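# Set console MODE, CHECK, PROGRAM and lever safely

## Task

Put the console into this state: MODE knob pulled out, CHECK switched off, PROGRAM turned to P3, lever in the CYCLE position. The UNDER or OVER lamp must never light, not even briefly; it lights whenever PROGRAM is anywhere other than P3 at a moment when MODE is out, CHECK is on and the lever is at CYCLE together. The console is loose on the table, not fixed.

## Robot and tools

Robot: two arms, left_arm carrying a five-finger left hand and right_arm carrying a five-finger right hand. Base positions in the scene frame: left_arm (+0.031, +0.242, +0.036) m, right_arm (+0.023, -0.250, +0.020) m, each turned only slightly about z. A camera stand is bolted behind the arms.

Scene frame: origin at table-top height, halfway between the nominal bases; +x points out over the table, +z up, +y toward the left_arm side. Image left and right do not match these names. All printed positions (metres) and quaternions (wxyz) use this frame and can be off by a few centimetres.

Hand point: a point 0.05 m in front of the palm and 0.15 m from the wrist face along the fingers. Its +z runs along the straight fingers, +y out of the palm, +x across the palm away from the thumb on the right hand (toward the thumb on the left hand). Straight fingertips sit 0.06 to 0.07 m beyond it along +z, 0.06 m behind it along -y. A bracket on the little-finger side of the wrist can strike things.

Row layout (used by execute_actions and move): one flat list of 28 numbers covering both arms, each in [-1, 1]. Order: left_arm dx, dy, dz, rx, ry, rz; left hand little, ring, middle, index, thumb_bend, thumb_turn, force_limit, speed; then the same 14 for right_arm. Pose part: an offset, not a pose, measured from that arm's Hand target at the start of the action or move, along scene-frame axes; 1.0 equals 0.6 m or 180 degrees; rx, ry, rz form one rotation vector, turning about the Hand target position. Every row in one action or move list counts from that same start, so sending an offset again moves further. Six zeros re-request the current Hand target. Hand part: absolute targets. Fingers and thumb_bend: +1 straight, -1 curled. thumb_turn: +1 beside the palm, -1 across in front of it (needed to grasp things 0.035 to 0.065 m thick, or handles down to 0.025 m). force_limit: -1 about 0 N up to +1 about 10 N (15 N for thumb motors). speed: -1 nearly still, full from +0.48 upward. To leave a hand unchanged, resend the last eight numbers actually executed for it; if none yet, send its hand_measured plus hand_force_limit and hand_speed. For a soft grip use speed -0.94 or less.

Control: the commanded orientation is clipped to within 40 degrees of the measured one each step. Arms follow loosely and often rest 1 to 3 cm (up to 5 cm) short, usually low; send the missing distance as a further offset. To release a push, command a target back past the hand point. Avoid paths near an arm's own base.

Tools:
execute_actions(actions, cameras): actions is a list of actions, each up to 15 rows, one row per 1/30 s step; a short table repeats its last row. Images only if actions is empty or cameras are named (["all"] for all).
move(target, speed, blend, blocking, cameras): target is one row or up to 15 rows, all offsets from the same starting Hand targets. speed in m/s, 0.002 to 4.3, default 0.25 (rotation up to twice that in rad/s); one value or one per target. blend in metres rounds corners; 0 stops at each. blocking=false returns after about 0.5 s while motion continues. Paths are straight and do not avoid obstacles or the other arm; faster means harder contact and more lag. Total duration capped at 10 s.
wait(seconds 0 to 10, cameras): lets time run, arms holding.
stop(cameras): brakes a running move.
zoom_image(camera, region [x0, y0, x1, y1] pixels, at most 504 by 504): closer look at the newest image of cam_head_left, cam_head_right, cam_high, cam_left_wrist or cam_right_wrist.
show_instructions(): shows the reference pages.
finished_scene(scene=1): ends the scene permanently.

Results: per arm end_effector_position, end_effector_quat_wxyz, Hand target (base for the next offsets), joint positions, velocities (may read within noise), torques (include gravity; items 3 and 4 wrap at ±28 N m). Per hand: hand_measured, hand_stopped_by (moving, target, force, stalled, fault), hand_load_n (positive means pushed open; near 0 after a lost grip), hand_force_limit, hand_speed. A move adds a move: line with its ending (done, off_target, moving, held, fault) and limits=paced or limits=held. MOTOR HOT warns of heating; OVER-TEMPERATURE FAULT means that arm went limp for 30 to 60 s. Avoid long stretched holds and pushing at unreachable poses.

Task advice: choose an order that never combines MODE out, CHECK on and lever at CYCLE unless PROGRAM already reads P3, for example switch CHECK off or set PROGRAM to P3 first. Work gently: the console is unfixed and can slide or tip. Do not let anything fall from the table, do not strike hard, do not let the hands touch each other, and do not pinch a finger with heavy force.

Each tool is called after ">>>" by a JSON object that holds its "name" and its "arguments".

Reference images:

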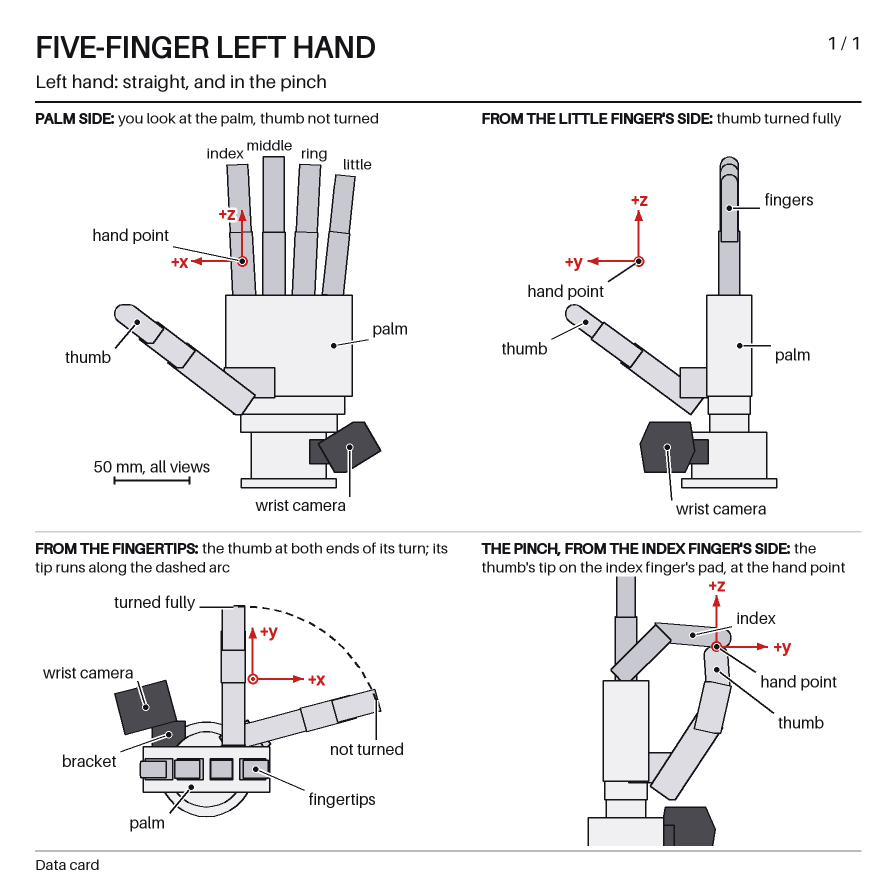

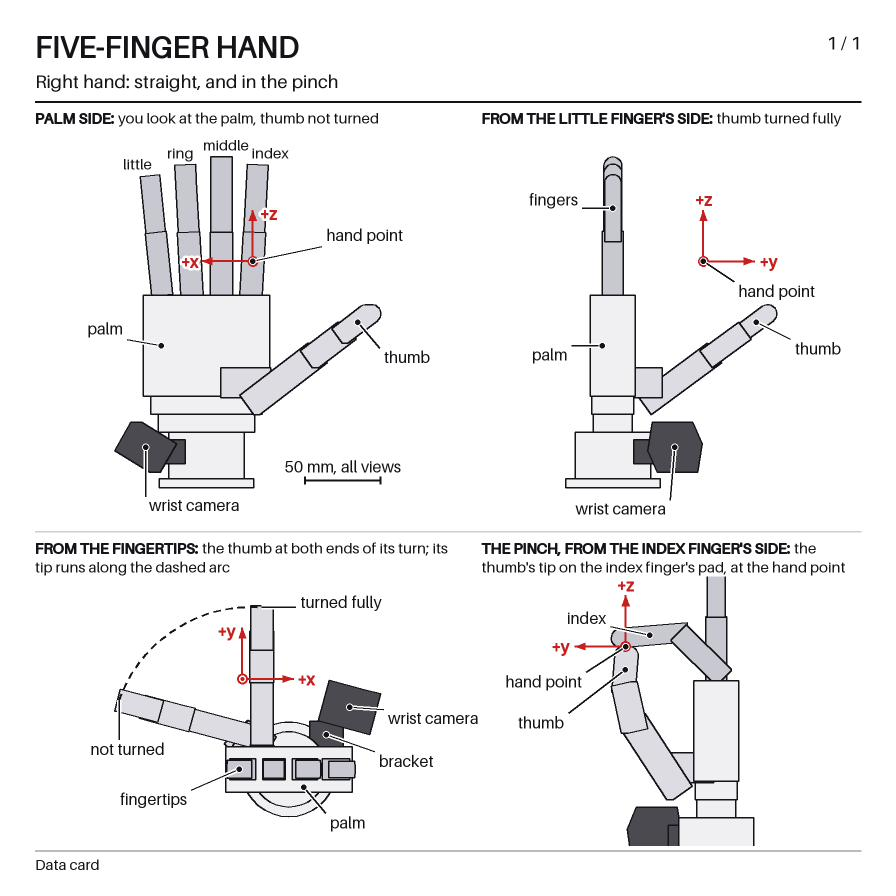

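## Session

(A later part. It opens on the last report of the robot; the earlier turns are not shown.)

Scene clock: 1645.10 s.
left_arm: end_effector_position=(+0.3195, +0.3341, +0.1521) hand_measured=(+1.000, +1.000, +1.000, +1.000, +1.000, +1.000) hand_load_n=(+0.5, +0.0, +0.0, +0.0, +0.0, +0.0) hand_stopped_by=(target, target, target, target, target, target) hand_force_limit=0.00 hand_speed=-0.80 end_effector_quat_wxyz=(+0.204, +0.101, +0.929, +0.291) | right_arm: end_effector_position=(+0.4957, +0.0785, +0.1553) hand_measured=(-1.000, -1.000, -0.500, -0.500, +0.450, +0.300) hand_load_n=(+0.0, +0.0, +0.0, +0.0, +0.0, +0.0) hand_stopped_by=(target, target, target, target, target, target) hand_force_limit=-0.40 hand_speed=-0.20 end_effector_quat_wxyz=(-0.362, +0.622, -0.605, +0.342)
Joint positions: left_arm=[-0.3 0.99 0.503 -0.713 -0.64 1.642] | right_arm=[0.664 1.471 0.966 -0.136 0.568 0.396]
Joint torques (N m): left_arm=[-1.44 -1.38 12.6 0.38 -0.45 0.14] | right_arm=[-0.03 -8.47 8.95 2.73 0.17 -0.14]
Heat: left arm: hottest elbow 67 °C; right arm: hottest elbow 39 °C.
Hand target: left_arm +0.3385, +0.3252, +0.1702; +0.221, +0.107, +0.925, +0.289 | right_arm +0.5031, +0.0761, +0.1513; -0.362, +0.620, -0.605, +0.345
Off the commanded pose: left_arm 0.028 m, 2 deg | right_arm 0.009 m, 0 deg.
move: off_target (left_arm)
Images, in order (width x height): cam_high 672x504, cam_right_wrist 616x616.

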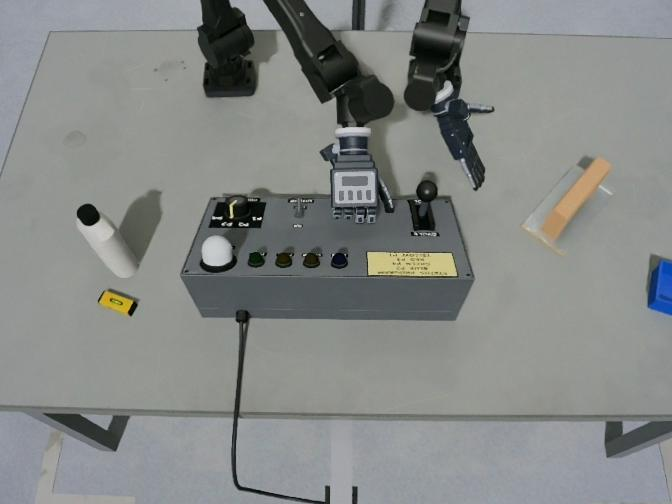

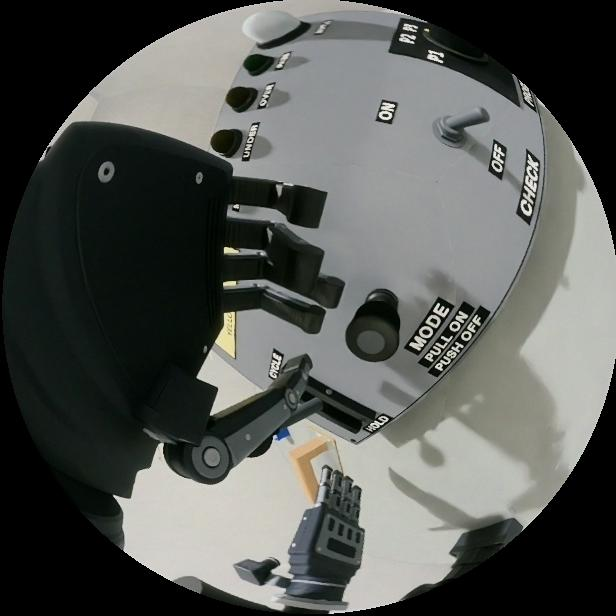

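>>> {"name": "move", "arguments": {"target": [0,0,0,0,0,0,1,1,1,1,1,1,0,-0.8,-0.0185,-0.015,-0.0388,0,0,0,-1,-1,-0.5,-0.5,0.45,0.3,-0.4,-0.2], "speed": 0.05, "cameras": ["cam_high", "cam_right_wrist"]}}

>>> {"name": "zoom_image", "arguments": {"camera": "cam_high", "region": [320, 160, 400, 240]}}

>>> {"name": "zoom_image", "arguments": {"camera": "cam_right_wrist", "region": [250, 220, 420, 390]}}

Scene clock: 1660.17 s.
left_arm: end_effector_position=(+0.3195, +0.3341, +0.1521) hand_measured=(+1.000, +1.000, +1.000, +1.000, +1.000, +1.000) hand_load_n=(+0.0, -0.5, +0.0, +0.0, +0.0, +0.0) hand_stopped_by=(target, target, target, target, target, target) hand_force_limit=0.00 hand_speed=-0.80 end_effector_quat_wxyz=(+0.204, +0.101, +0.929, +0.291) | right_arm: end_effector_position=(+0.4854, +0.0696, +0.1322) hand_measured=(-1.000, -1.000, -0.500, -0.500, +0.450, +0.300) hand_load_n=(+0.0, +0.0, +0.0, +0.0, +0.0, -0.5) hand_stopped_by=(target, target, target, target, target, target) hand_force_limit=-0.40 hand_speed=-0.20 end_effector_quat_wxyz=(-0.362, +0.622, -0.604, +0.342)
Joint positions: left_arm=[-0.3 0.99 0.503 -0.713 -0.64 1.642] | right_arm=[0.664 1.471 0.895 -0.064 0.568 0.396]
Joint torques (N m): left_arm=[-0.67 -1.26 12.68 0.38 -0.43 0.21] | right_arm=[-0.03 -8.18 8.53 2.65 0.18 -0.15]
Heat: left arm: hottest elbow 68 °C; right arm: hottest elbow 38 °C.
Hand target: left_arm +0.3385, +0.3252, +0.1702; +0.221, +0.107, +0.925, +0.289 | right_arm +0.4919, +0.0671, +0.1280; -0.362, +0.620, -0.605, +0.345
Off the commanded pose: left_arm 0.028 m, 2 deg | right_arm 0.008 m, 0 deg.
move: off_target (left_arm)
Images, in order (width x height): cam_high 672x504, cam_right_wrist 616x616.

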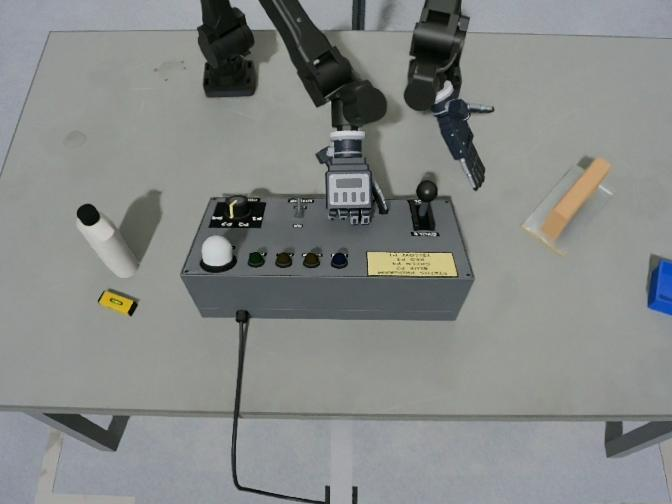

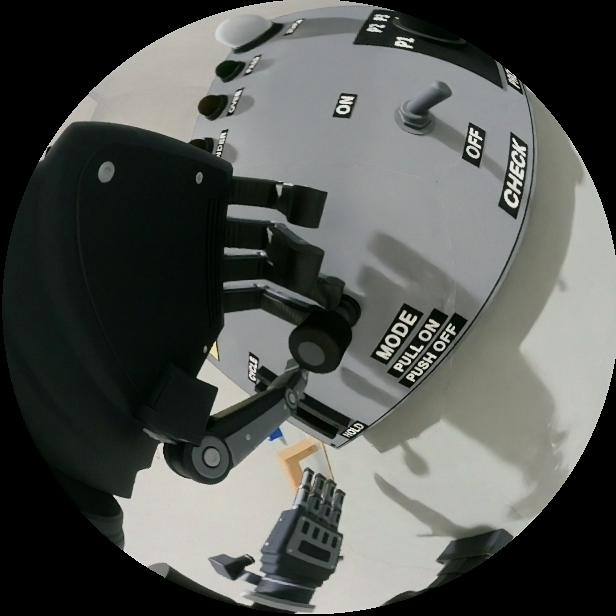

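Scaled by 6.300.

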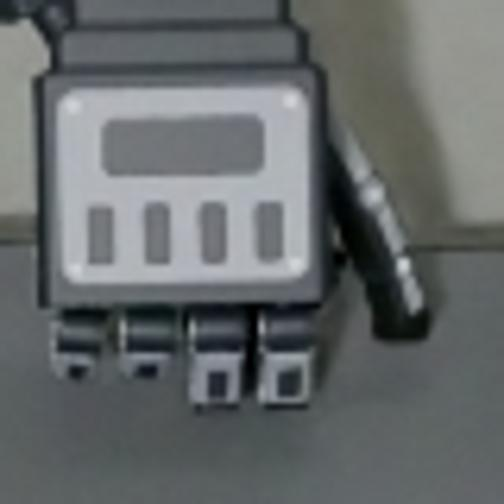

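Scaled by 2.965 from the camera's 616x616 image, which has a finer 880x880 frame.

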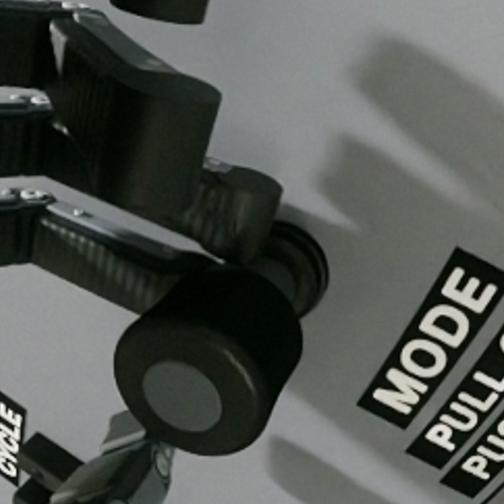

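>>> {"name": "move", "arguments": {"target": [0,0,0,0,0,0,1,1,1,1,1,1,0,-0.8,-0.0385,0.0135,-0.01,0,0,0,-1,-1,-0.5,-0.5,0.45,0.3,-0.4,-0.2], "speed": 0.04, "cameras": ["cam_high", "cam_right_wrist"]}}

>>> {"name": "zoom_image", "arguments": {"camera": "cam_high", "region": [320, 160, 400, 240]}}

>>> {"name": "zoom_image", "arguments": {"camera": "cam_right_wrist", "region": [250, 220, 420, 390]}}

Scene clock: 1673.93 s.
left_arm: end_effector_position=(+0.3195, +0.3341, +0.1521) hand_measured=(+1.000, +1.000, +1.000, +1.000, +1.000, +1.000) hand_load_n=(+0.0, +0.0, +0.0, +0.0, +0.0, +0.0) hand_stopped_by=(target, target, target, target, target, target) hand_force_limit=0.00 hand_speed=-0.80 end_effector_quat_wxyz=(+0.204, +0.101, +0.929, +0.291) | right_arm: end_effector_position=(+0.4827, +0.0681, +0.1295) hand_measured=(-1.000, -1.000, -0.500, -0.500, +0.450, +0.300) hand_load_n=(+0.0, +0.5, +0.0, +2.5, +0.0, +0.0) hand_stopped_by=(target, target, target, target, target, target) hand_force_limit=-0.40 hand_speed=-0.20 end_effector_quat_wxyz=(-0.364, +0.608, -0.612, +0.351)
Joint positions: left_arm=[-0.3 0.99 0.503 -0.713 -0.64 1.642] | right_arm=[0.677 1.471 0.878 -0.044 0.609 0.422]
Joint torques (N m): left_arm=[-1.44 -1.08 12.59 0.42 -0.46 0.2] | right_arm=[2.61 -9.41 6.97 1.84 0.16 -0.07]
Heat: left arm: hottest elbow 68 °C; right arm: hottest elbow 39 °C.
Hand target: left_arm +0.3385, +0.3252, +0.1702; +0.221, +0.107, +0.925, +0.289 | right_arm +0.4688, +0.0753, +0.1221; -0.362, +0.620, -0.604, +0.345
Off the commanded pose: left_arm 0.028 m, 2 deg | right_arm 0.017 m, 2 deg.
move: off_target (left_arm, right_arm)
Images, in order (width x height): cam_high 672x504, cam_right_wrist 616x616.

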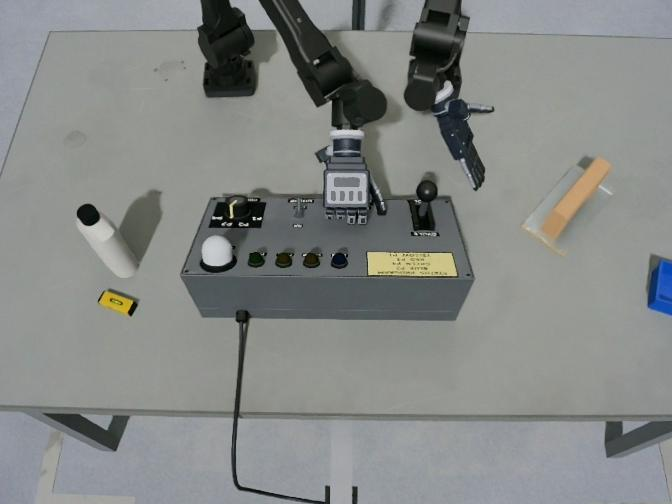

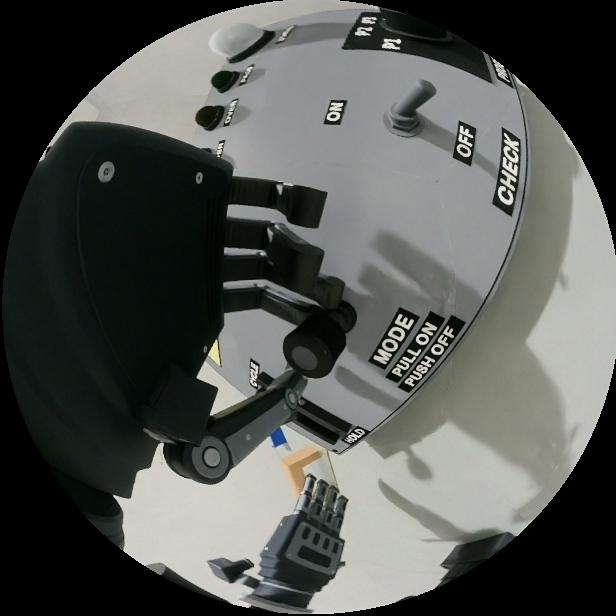

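Scaled by 6.300.

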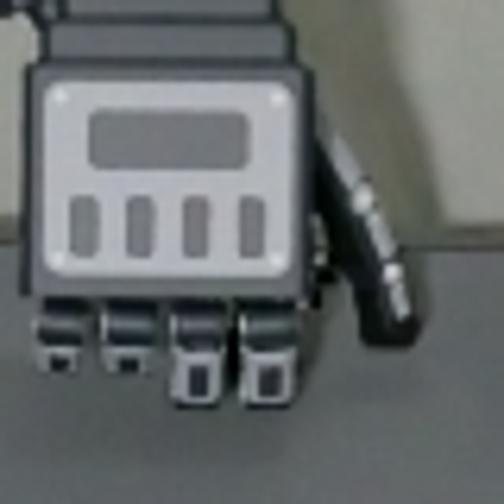

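Scaled by 2.965 from the camera's 616x616 image, which has a finer 880x880 frame.

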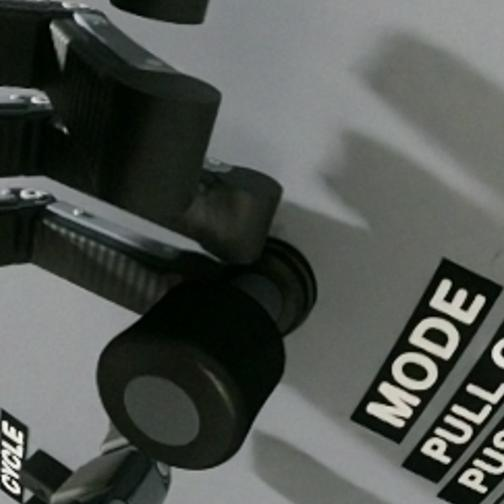

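>>> {"name": "move", "arguments": {"target": [[0,0,0,0,0,0,1,1,1,1,1,1,0,-0.8,0.036,0.012,0.013,0,0,0,-1,-1,-0.5,-0.5,0.45,0.3,-0.4,-0.2],[0,0,0,0,0,0,1,1,1,1,1,1,0,-0.8,0.036,-0.002,0.013,0,0,0,-1,-1,-0.5,-0.5,0.45,0.3,-0.4,-0.2]], "speed": 0.05, "blend": [0.003,0], "cameras": ["cam_high", "cam_right_wrist"]}}

>>> {"name": "zoom_image", "arguments": {"camera": "cam_high", "region": [320, 160, 400, 240]}}

>>> {"name": "zoom_image", "arguments": {"camera": "cam_right_wrist", "region": [250, 220, 420, 390]}}

Scene clock: 1687.60 s.
left_arm: end_effector_position=(+0.3195, +0.3341, +0.1521) hand_measured=(+1.000, +1.000, +1.000, +1.000, +1.000, +1.000) hand_load_n=(+0.0, +0.0, +0.0, +0.0, +0.0, +0.0) hand_stopped_by=(target, target, target, target, target, target) hand_force_limit=0.00 hand_speed=-0.80 end_effector_quat_wxyz=(+0.204, +0.101, +0.929, +0.291) | right_arm: end_effector_position=(+0.4834, +0.0705, +0.1288) hand_measured=(-1.000, -1.000, -0.500, -0.500, +0.450, +0.300) hand_load_n=(+0.0, +0.0, +0.0, -0.5, +0.0, +0.0) hand_stopped_by=(target, target, target, target, target, target) hand_force_limit=-0.40 hand_speed=-0.20 end_effector_quat_wxyz=(-0.365, +0.614, -0.608, +0.345)
Joint positions: left_arm=[-0.3 0.99 0.503 -0.713 -0.64 1.642] | right_arm=[0.672 1.475 0.882 -0.044 0.586 0.411]
Joint torques (N m): left_arm=[-0.62 -0.79 12.55 0.39 -0.46 0.21] | right_arm=[0.09 -8 10.51 1.46 -0.04 -0.2]
Heat: left arm: hottest elbow 68 °C; right arm: hottest elbow 38 °C.
Hand target: left_arm +0.3385, +0.3252, +0.1702; +0.221, +0.107, +0.925, +0.289 | right_arm +0.4903, +0.0741, +0.1298; -0.362, +0.620, -0.605, +0.345
Off the commanded pose: left_arm 0.028 m, 2 deg | right_arm 0.008 m, 1 deg.
move: off_target (left_arm)
Images, in order (width x height): cam_high 672x504, cam_right_wrist 616x616.

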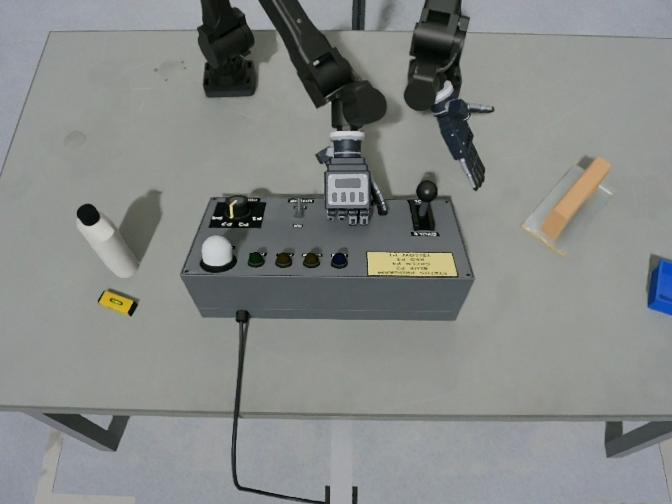

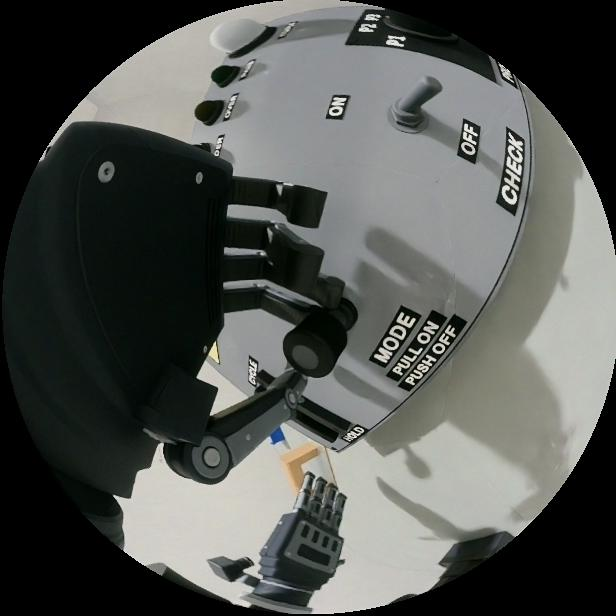

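Scaled by 6.300.

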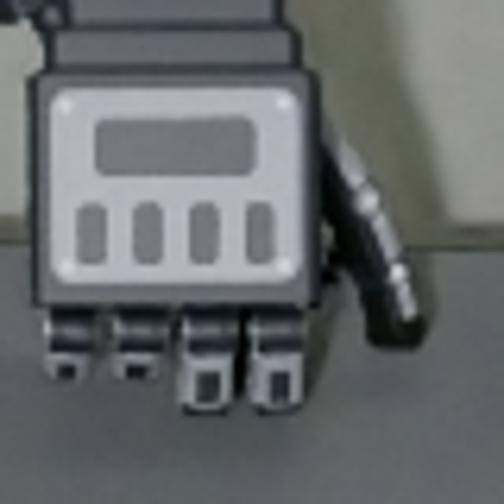

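Scaled by 2.965 from the camera's 616x616 image, which has a finer 880x880 frame.

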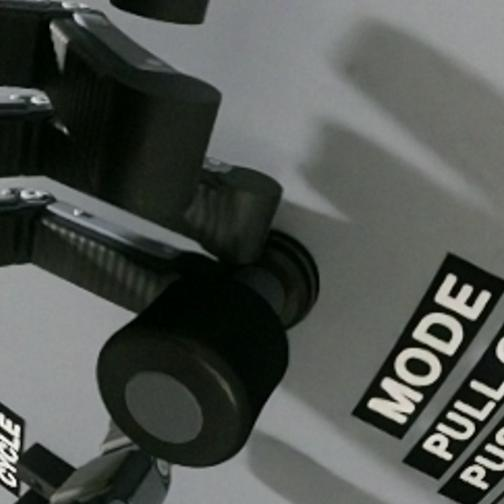

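>>> {"name": "move", "arguments": {"target": [[0,0,0,0,0,0,1,1,1,1,1,1,0,-0.8,0.005,0.02,0.006,0,0,0,-1,-1,-0.5,-0.5,0.45,0.3,-0.4,-0.2],[0,0,0,0,0,0,1,1,1,1,1,1,0,-0.8,0.005,0.007,0.006,0,0,0,-1,-1,-0.5,-0.5,0.45,0.3,-0.4,-0.2]], "speed": 0.05, "blend": [0.003,0], "cameras": ["cam_high", "cam_right_wrist"]}}

>>> {"name": "zoom_image", "arguments": {"camera": "cam_high", "region": [320, 160, 400, 240]}}

>>> {"name": "zoom_image", "arguments": {"camera": "cam_right_wrist", "region": [250, 220, 420, 390]}}

Scene clock: 1696.10 s.
left_arm: end_effector_position=(+0.3195, +0.3341, +0.1521) hand_measured=(+1.000, +1.000, +1.000, +1.000, +1.000, +1.000) hand_load_n=(+0.0, +0.0, +0.0, +0.0, +0.0, +0.0) hand_stopped_by=(target, target, target, target, target, target) hand_force_limit=0.00 hand_speed=-0.80 end_effector_quat_wxyz=(+0.204, +0.101, +0.929, +0.291) | right_arm: end_effector_position=(+0.4847, +0.0713, +0.1293) hand_measured=(-1.000, -1.000, -0.500, -0.500, +0.450, +0.300) hand_load_n=(+0.0, +0.0, +0.0, -1.5, +0.0, +0.0) hand_stopped_by=(target, target, target, target, target, target) hand_force_limit=-0.40 hand_speed=-0.20 end_effector_quat_wxyz=(-0.362, +0.617, -0.607, +0.346)
Joint positions: left_arm=[-0.3 0.99 0.503 -0.713 -0.64 1.642] | right_arm=[0.672 1.479 0.892 -0.054 0.587 0.408]
Joint torques (N m): left_arm=[-1.67 -1.14 12.48 0.31 -0.42 0.21] | right_arm=[0.5 -8.18 11.18 1.25 0.02 -0.15]
Heat: left arm: hottest elbow 68 °C; right arm: hottest elbow 39 °C.
Hand target: left_arm +0.3385, +0.3252, +0.1702; +0.221, +0.107, +0.925, +0.289 | right_arm +0.4934, +0.0783, +0.1335; -0.362, +0.620, -0.604, +0.345
Off the commanded pose: left_arm 0.028 m, 2 deg | right_arm 0.012 m, 1 deg.
move: off_target (left_arm, right_arm)
Images, in order (width x height): cam_high 672x504, cam_right_wrist 616x616.

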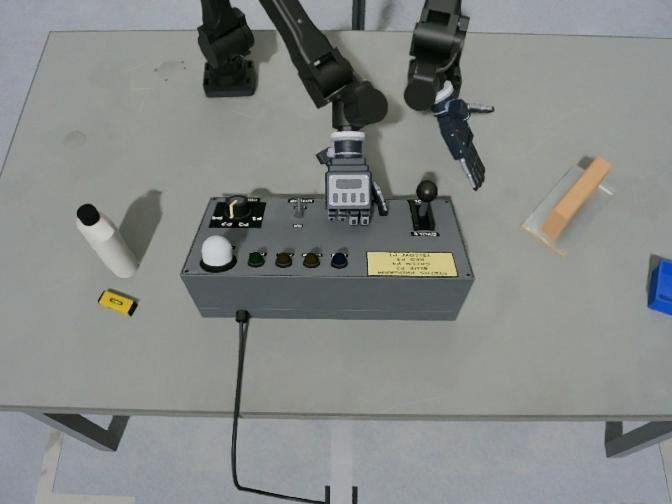

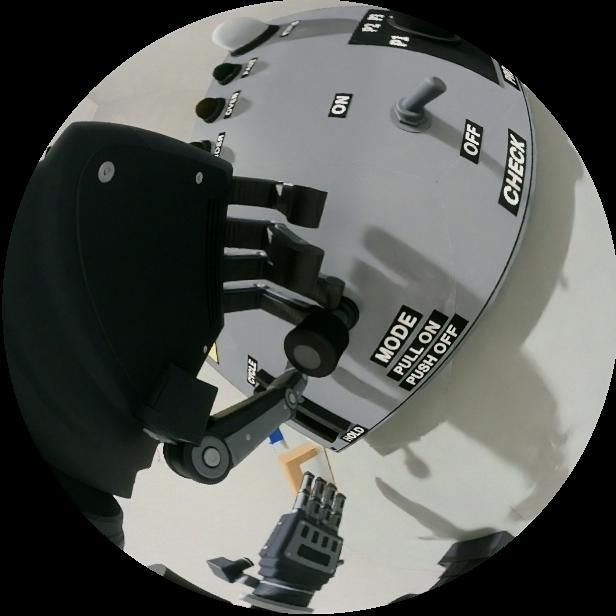

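Scaled by 6.300.

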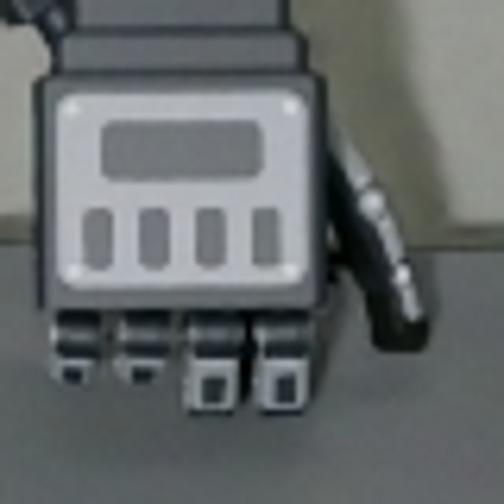

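Scaled by 2.965 from the camera's 616x616 image, which has a finer 880x880 frame.

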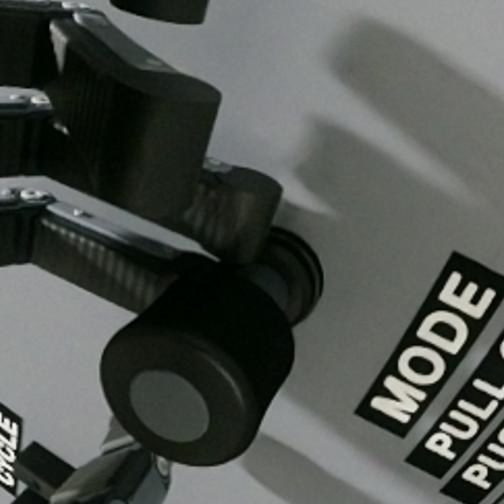

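>>> {"name": "move", "arguments": {"target": [0,0,0,0,0,0,1,1,1,1,1,1,0,-0.8,0.006,0,0.015,0,0,0,-1,-1,-0.5,-0.5,0.45,0.3,-0.4,-0.2], "speed": 0.05, "cameras": ["cam_high", "cam_right_wrist"]}}

>>> {"name": "zoom_image", "arguments": {"camera": "cam_high", "region": [320, 160, 400, 240]}}

>>> {"name": "zoom_image", "arguments": {"camera": "cam_right_wrist", "region": [250, 220, 420, 390]}}

Scene clock: 1708.13 s.
left_arm: end_effector_position=(+0.3195, +0.3341, +0.1521) hand_measured=(+1.000, +1.000, +1.000, +1.000, +1.000, +1.000) hand_load_n=(+0.0, +0.0, +0.0, +0.0, +0.0, +0.0) hand_stopped_by=(target, target, target, target, target, target) hand_force_limit=0.00 hand_speed=-0.80 end_effector_quat_wxyz=(+0.204, +0.101, +0.929, +0.291) | right_arm: end_effector_position=(+0.4840, +0.0719, +0.1298) hand_measured=(-1.000, -1.000, -0.500, -0.500, +0.450, +0.300) hand_load_n=(+0.0, +0.0, +0.0, +1.0, +0.0, -0.5) hand_stopped_by=(target, target, target, target, target, target) hand_force_limit=-0.40 hand_speed=-0.20 end_effector_quat_wxyz=(-0.358, +0.622, -0.606, +0.344)
Joint positions: left_arm=[-0.3 0.99 0.503 -0.713 -0.64 1.642] | right_arm=[0.672 1.479 0.901 -0.076 0.58 0.404]
Joint torques (N m): left_arm=[-1.32 -1.26 12.71 0.44 -0.46 0.18] | right_arm=[-0.26 -8.47 11.97 1.09 0.08 -0.14]
Heat: left arm: hottest elbow 68 °C; right arm: hottest elbow 39 °C.
Hand target: left_arm +0.3385, +0.3252, +0.1702; +0.221, +0.107, +0.925, +0.289 | right_arm +0.4970, +0.0783, +0.1425; -0.362, +0.620, -0.605, +0.345
Off the commanded pose: left_arm 0.028 m, 2 deg | right_arm 0.019 m, 1 deg.
move: off_target (left_arm, right_arm)
Images, in order (width x height): cam_high 672x504, cam_right_wrist 616x616.

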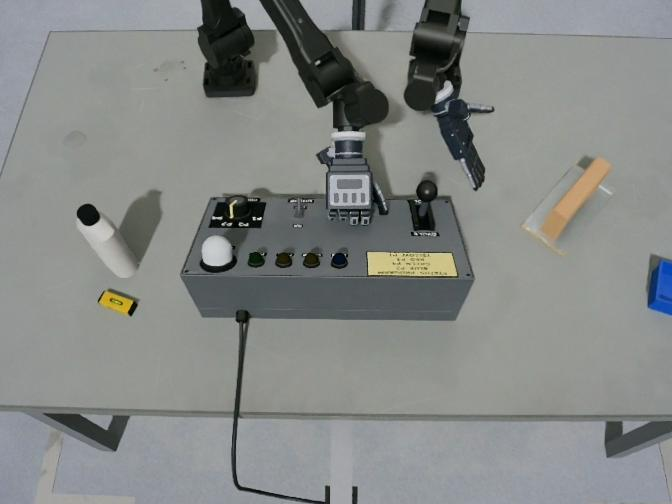

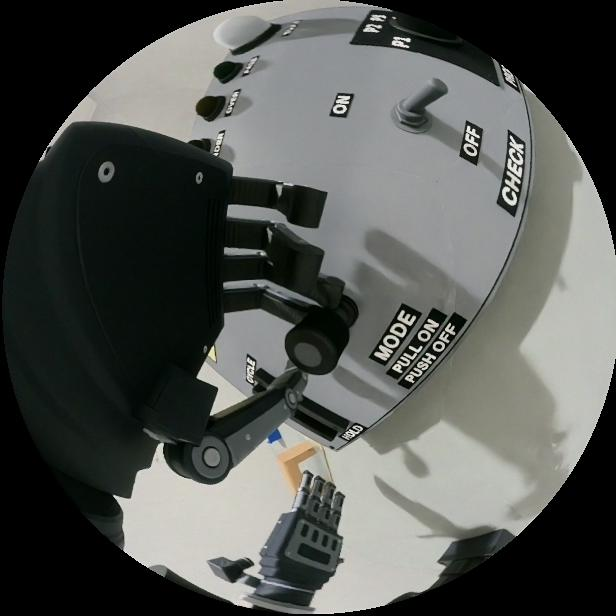

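Scaled by 6.300.

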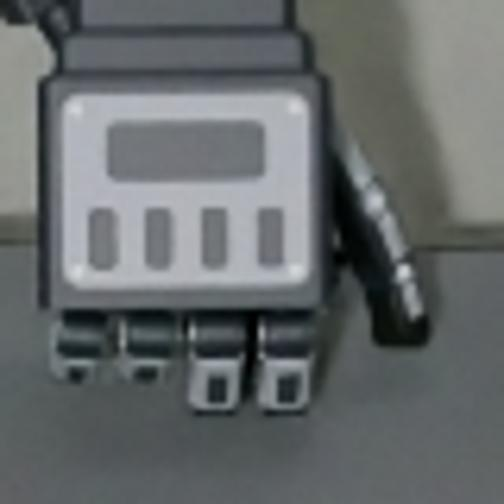

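Scaled by 2.965 from the camera's 616x616 image, which has a finer 880x880 frame.

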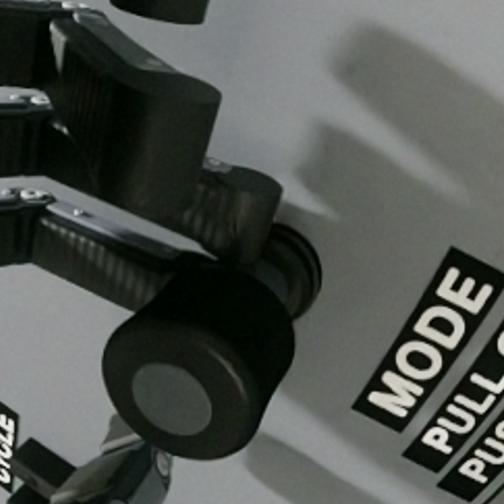

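>>> {"name": "zoom_image", "arguments": {"camera": "cam_high", "region": [340, 195, 390, 245]}}

>>> {"name": "zoom_image", "arguments": {"camera": "cam_right_wrist", "region": [270, 250, 370, 350]}}

Scaled by 10.080.

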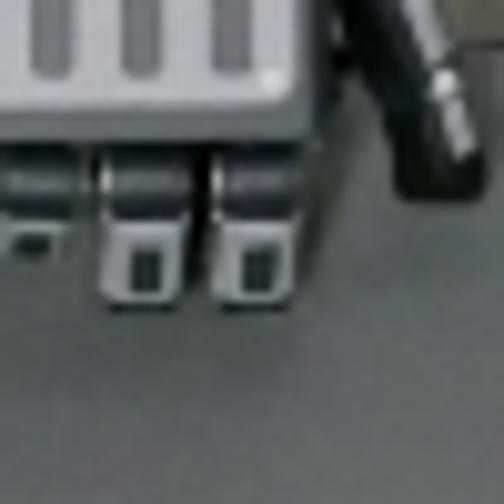

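Scaled by 5.040 from the camera's 616x616 image, which has a finer 880x880 frame.

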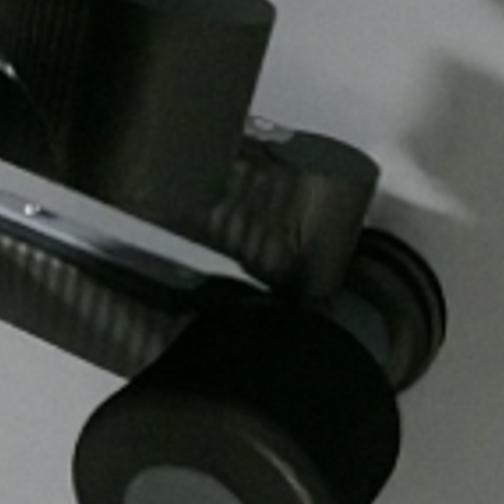

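>>> {"name": "move", "arguments": {"target": [0,0,0,0,0,0,1,1,1,1,1,1,0,-0.8,0.003,0.003,0.012,0,0,0,-1,-1,-0.5,-0.5,0.45,0.3,-0.4,-0.2], "speed": 0.05, "cameras": ["cam_high", "cam_right_wrist"]}}

>>> {"name": "zoom_image", "arguments": {"camera": "cam_high", "region": [340, 195, 390, 245]}}

>>> {"name": "zoom_image", "arguments": {"camera": "cam_right_wrist", "region": [270, 250, 370, 350]}}

Scene clock: 1797.50 s.
left_arm: end_effector_position=(+0.3195, +0.3341, +0.1521) hand_measured=(+1.000, +1.000, +1.000, +1.000, +1.000, +1.000) hand_load_n=(+0.0, +0.0, +0.0, +0.0, +0.0, +0.0) hand_stopped_by=(target, target, target, target, target, target) hand_force_limit=0.00 hand_speed=-0.80 end_effector_quat_wxyz=(+0.204, +0.101, +0.929, +0.291) | right_arm: end_effector_position=(+0.4836, +0.0720, +0.1310) hand_measured=(-1.000, -1.000, -0.500, -0.500, +0.450, +0.300) hand_load_n=(+0.0, +0.0, +0.0, +0.0, +0.0, +0.0) hand_stopped_by=(target, target, target, target, target, target) hand_force_limit=-0.40 hand_speed=-0.20 end_effector_quat_wxyz=(-0.352, +0.626, -0.606, +0.342)
Joint positions: left_arm=[-0.3 0.99 0.503 -0.713 -0.64 1.642] | right_arm=[0.672 1.479 0.913 -0.1 0.578 0.404]
Joint torques (N m): left_arm=[-0.26 -1.9 12.33 0.58 -0.39 0.17] | right_arm=[0.15 -9.05 12.37 1.22 0.18 -0.15]
Heat: left arm: hottest elbow 68 °C; right arm: hottest elbow 48 °C.
Hand target: left_arm +0.3385, +0.3252, +0.1702; +0.221, +0.107, +0.925, +0.289 | right_arm +0.4988, +0.0800, +0.1497; -0.362, +0.620, -0.605, +0.345
Off the commanded pose: left_arm 0.028 m, 2 deg | right_arm 0.025 m, 1 deg.
move: off_target (left_arm, right_arm)
Images, in order (width x height): cam_high 672x504, cam_right_wrist 616x616.

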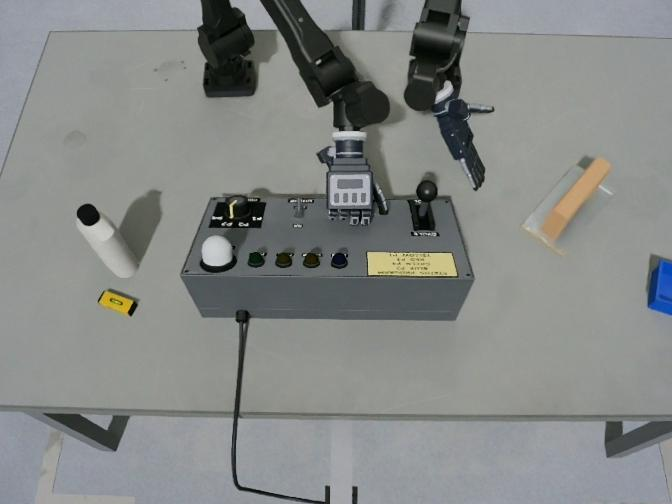

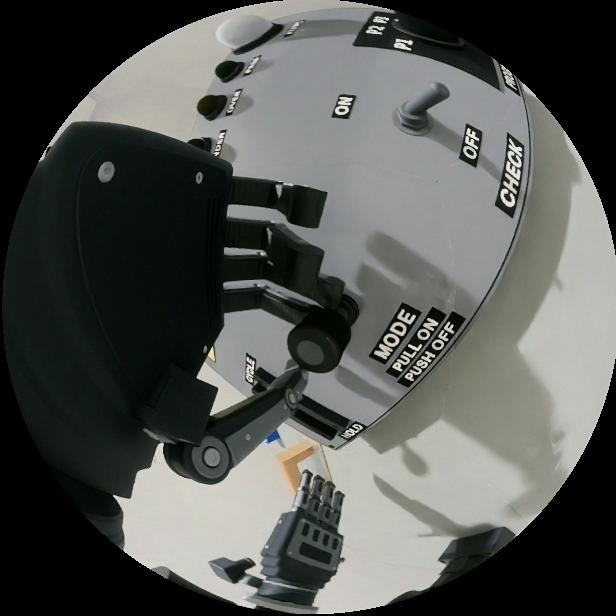

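Scaled by 10.080.

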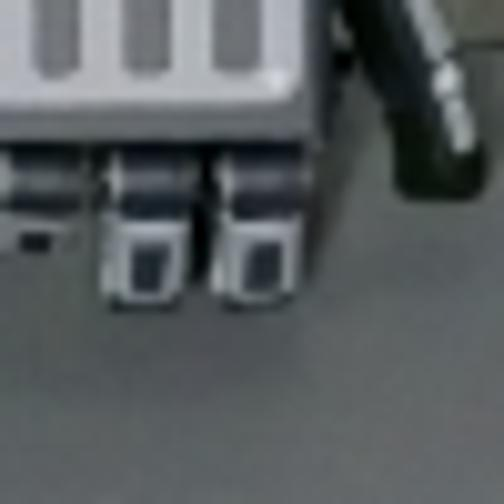

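Scaled by 5.040 from the camera's 616x616 image, which has a finer 880x880 frame.

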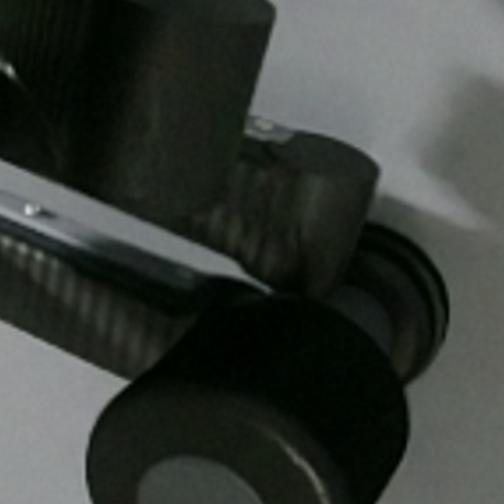

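>>> {"name": "execute_actions", "arguments": {"actions": [[[0,0,0,0,0,0,1,1,1,1,1,1,0,-0.8,0,0,0.006,0,0,0,-1,-1,-0.5,-0.5,0.45,0.3,-0.4,-0.2],[0,0,0,0,0,0,1,1,1,1,1,1,0,-0.8,0,0,0.012,0,0,0,-1,-1,-0.5,-0.5,0.45,0.3,-0.4,-0.2],[0,0,0,0,0,0,1,1,1,1,1,1,0,-0.8,0,0,0.018,0,0,0,-1,-1,-0.5,-0.5,0.45,0.3,-0.4,-0.2],[0,0,0,0,0,0,1,1,1,1,1,1,0,-0.8,0,0,0.024,0,0,0,-1,-1,-0.5,-0.5,0.45,0.3,-0.4,-0.2],[0,0,0,0,0,0,1,1,1,1,1,1,0,-0.8,0,0,0.018,0,0,0,-1,-1,-0.5,-0.5,0.45,0.3,-0.4,-0.2],[0,0,0,0,0,0,1,1,1,1,1,1,0,-0.8,0,0,0.012,0,0,0,-1,-1,-0.5,-0.5,0.45,0.3,-0.4,-0.2],[0,0,0,0,0,0,1,1,1,1,1,1,0,-0.8,0,0,0.004,0,0,0,-1,-1,-0.5,-0.5,0.45,0.3,-0.4,-0.2],[0,0,0,0,0,0,1,1,1,1,1,1,0,-0.8,0,0,-0.004,0,0,0,-1,-1,-0.5,-0.5,0.45,0.3,-0.4,-0.2]]], "cameras": ["cam_high", "cam_right_wrist"]}}

>>> {"name": "zoom_image", "arguments": {"camera": "cam_right_wrist", "region": [270, 250, 370, 350]}}

Scene clock: 1810.93 s.
left_arm: end_effector_position=(+0.3195, +0.3341, +0.1521) hand_measured=(+1.000, +1.000, +1.000, +1.000, +1.000, +1.000) hand_load_n=(+0.0, +0.0, +0.0, +0.0, +0.0, +0.0) hand_stopped_by=(target, target, target, target, target, target) hand_force_limit=0.00 hand_speed=-0.80 end_effector_quat_wxyz=(+0.204, +0.101, +0.929, +0.291) | right_arm: end_effector_position=(+0.4839, +0.0723, +0.1329) hand_measured=(-1.000, -1.000, -0.500, -0.500, +0.450, +0.300) hand_load_n=(+0.0, +0.0, +0.0, +0.0, +0.0, +0.0) hand_stopped_by=(target, target, target, target, target, target) hand_force_limit=-0.40 hand_speed=-0.20 end_effector_quat_wxyz=(-0.348, +0.628, -0.606, +0.342)
Joint positions: left_arm=[-0.3 0.99 0.503 -0.713 -0.64 1.642] | right_arm=[0.672 1.479 0.924 -0.121 0.578 0.404]
Joint torques (N m): left_arm=[-0.91 -1.49 12.55 0.32 -0.41 0.16] | right_arm=[-0.09 -9.11 11.37 2.29 0.19 -0.13]
Heat: left arm: hottest elbow 68 °C; right arm: hottest elbow 48 °C.
Hand target: left_arm +0.3385, +0.3252, +0.1702; +0.221, +0.107, +0.925, +0.289 | right_arm +0.4989, +0.0800, +0.1474; -0.362, +0.620, -0.605, +0.345
Off the commanded pose: left_arm 0.028 m, 2 deg | right_arm 0.022 m, 2 deg.
Images, in order (width x height): cam_high 672x504, cam_right_wrist 616x616.

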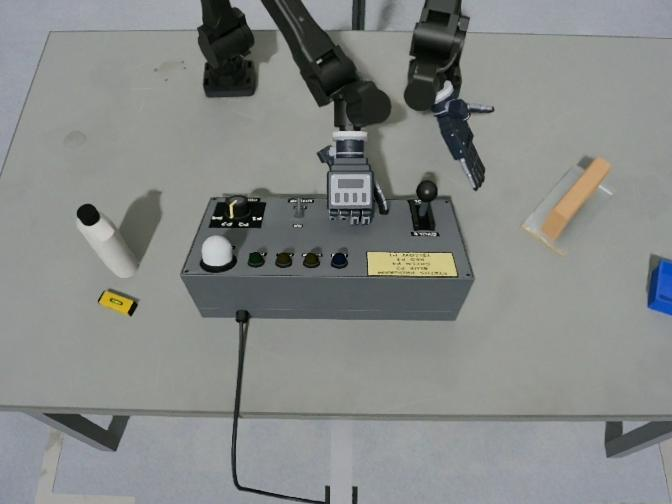

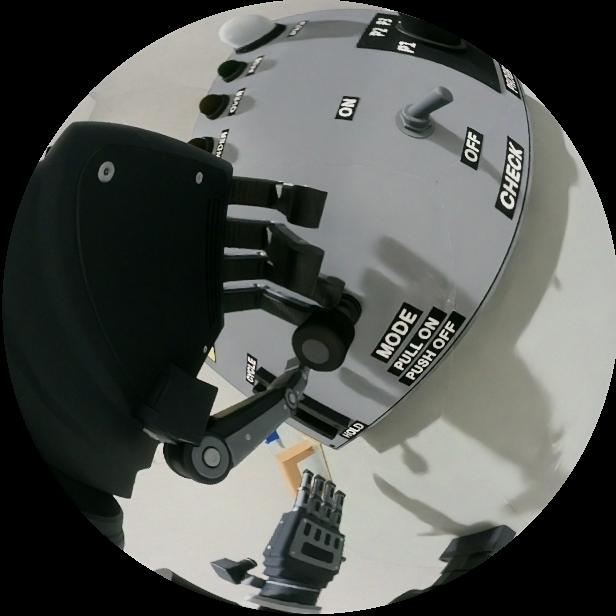

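Scaled by 5.040 from the camera's 616x616 image, which has a finer 880x880 frame.

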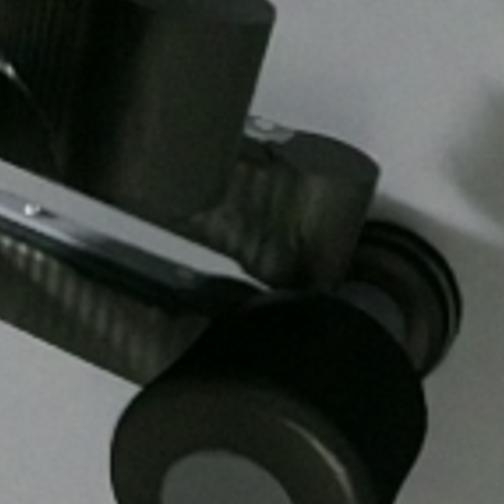

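>>> {"name": "execute_actions", "arguments": {"actions": [[[0,0,0,0,0,0,1,1,1,1,1,1,0,-0.8,0,0,0.007,0,0,0,-1,-1,-0.5,-0.5,0.45,0.3,-0.4,-0.2],[0,0,0,0,0,0,1,1,1,1,1,1,0,-0.8,0,0,0.014,0,0,0,-1,-1,-0.5,-0.5,0.45,0.3,-0.4,-0.2],[0,0,0,0,0,0,1,1,1,1,1,1,0,-0.8,0,0,0.021,0,0,0,-1,-1,-0.5,-0.5,0.45,0.3,-0.4,-0.2],[0,0,0,0,0,0,1,1,1,1,1,1,0,-0.8,0,0,0.028,0,0,0,-1,-1,-0.5,-0.5,0.45,0.3,-0.4,-0.2],[0,0,0,0,0,0,1,1,1,1,1,1,0,-0.8,0,0,0.035,0,0,0,-1,-1,-0.5,-0.5,0.45,0.3,-0.4,-0.2],[0,0,0,0,0,0,1,1,1,1,1,1,0,-0.8,0,0,0.028,0,0,0,-1,-1,-0.5,-0.5,0.45,0.3,-0.4,-0.2],[0,0,0,0,0,0,1,1,1,1,1,1,0,-0.8,0,0,0.02,0,0,0,-1,-1,-0.5,-0.5,0.45,0.3,-0.4,-0.2],[0,0,0,0,0,0,1,1,1,1,1,1,0,-0.8,0,0,0.01,0,0,0,-1,-1,-0.5,-0.5,0.45,0.3,-0.4,-0.2],[0,0,0,0,0,0,1,1,1,1,1,1,0,-0.8,0,0,0.0,0,0,0,-1,-1,-0.5,-0.5,0.45,0.3,-0.4,-0.2]]], "cameras": ["cam_high", "cam_right_wrist"]}}

>>> {"name": "zoom_image", "arguments": {"camera": "cam_right_wrist", "region": [270, 250, 370, 350]}}

>>> {"name": "zoom_image", "arguments": {"camera": "cam_high", "region": [340, 195, 390, 245]}}

Scene clock: 1820.00 s.
left_arm: end_effector_position=(+0.3195, +0.3341, +0.1521) hand_measured=(+1.000, +1.000, +1.000, +1.000, +1.000, +1.000) hand_load_n=(+0.0, +0.0, +0.0, +0.0, +0.0, +0.0) hand_stopped_by=(target, target, target, target, target, target) hand_force_limit=0.00 hand_speed=-0.80 end_effector_quat_wxyz=(+0.204, +0.101, +0.929, +0.291) | right_arm: end_effector_position=(+0.4834, +0.0718, +0.1326) hand_measured=(-1.000, -1.000, -0.500, -0.500, +0.450, +0.300) hand_load_n=(+0.0, +0.0, +0.0, +0.0, +0.5, +0.0) hand_stopped_by=(target, target, target, target, target, target) hand_force_limit=-0.40 hand_speed=-0.20 end_effector_quat_wxyz=(-0.345, +0.630, -0.606, +0.342)
Joint positions: left_arm=[-0.3 0.99 0.503 -0.713 -0.64 1.642] | right_arm=[0.672 1.479 0.927 -0.131 0.578 0.404]
Joint torques (N m): left_arm=[-1.08 -0.91 12.42 0.53 -0.37 0.15] | right_arm=[0.21 -8.76 11.08 2.77 0.19 -0.13]
Heat: left arm: hottest elbow 68 °C; right arm: hottest elbow 48 °C.
Hand target: left_arm +0.3385, +0.3252, +0.1702; +0.221, +0.107, +0.925, +0.289 | right_arm +0.4988, +0.0800, +0.1473; -0.362, +0.620, -0.605, +0.345
Off the commanded pose: left_arm 0.028 m, 2 deg | right_arm 0.023 m, 2 deg.
Images, in order (width x height): cam_high 672x504, cam_right_wrist 616x616.

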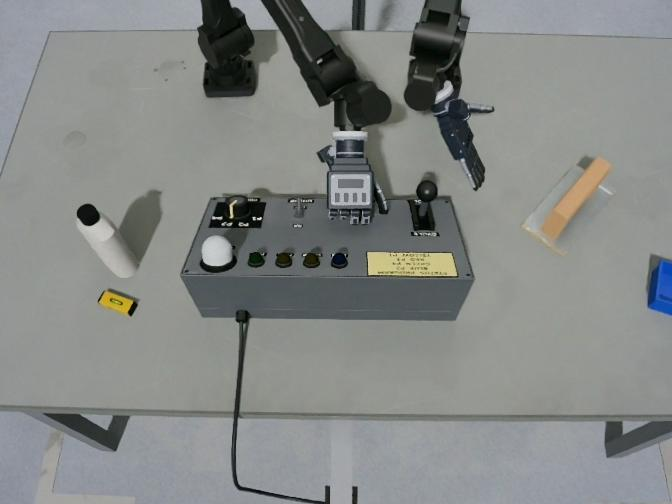

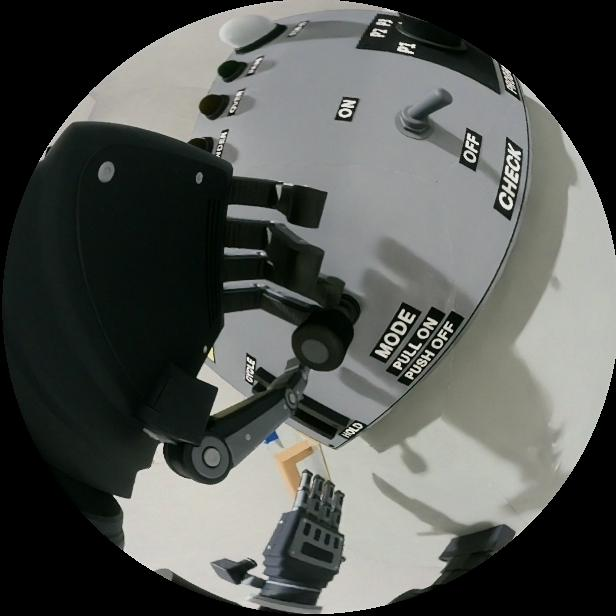

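Scaled by 5.040 from the camera's 616x616 image, which has a finer 880x880 frame.

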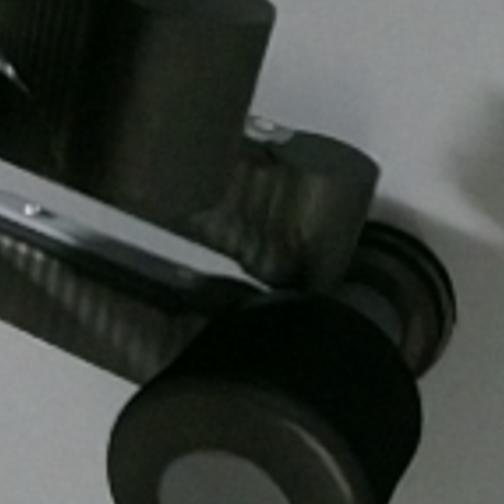

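Scaled by 10.080.

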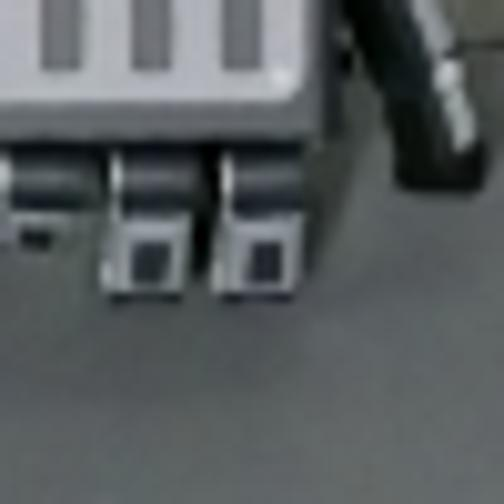

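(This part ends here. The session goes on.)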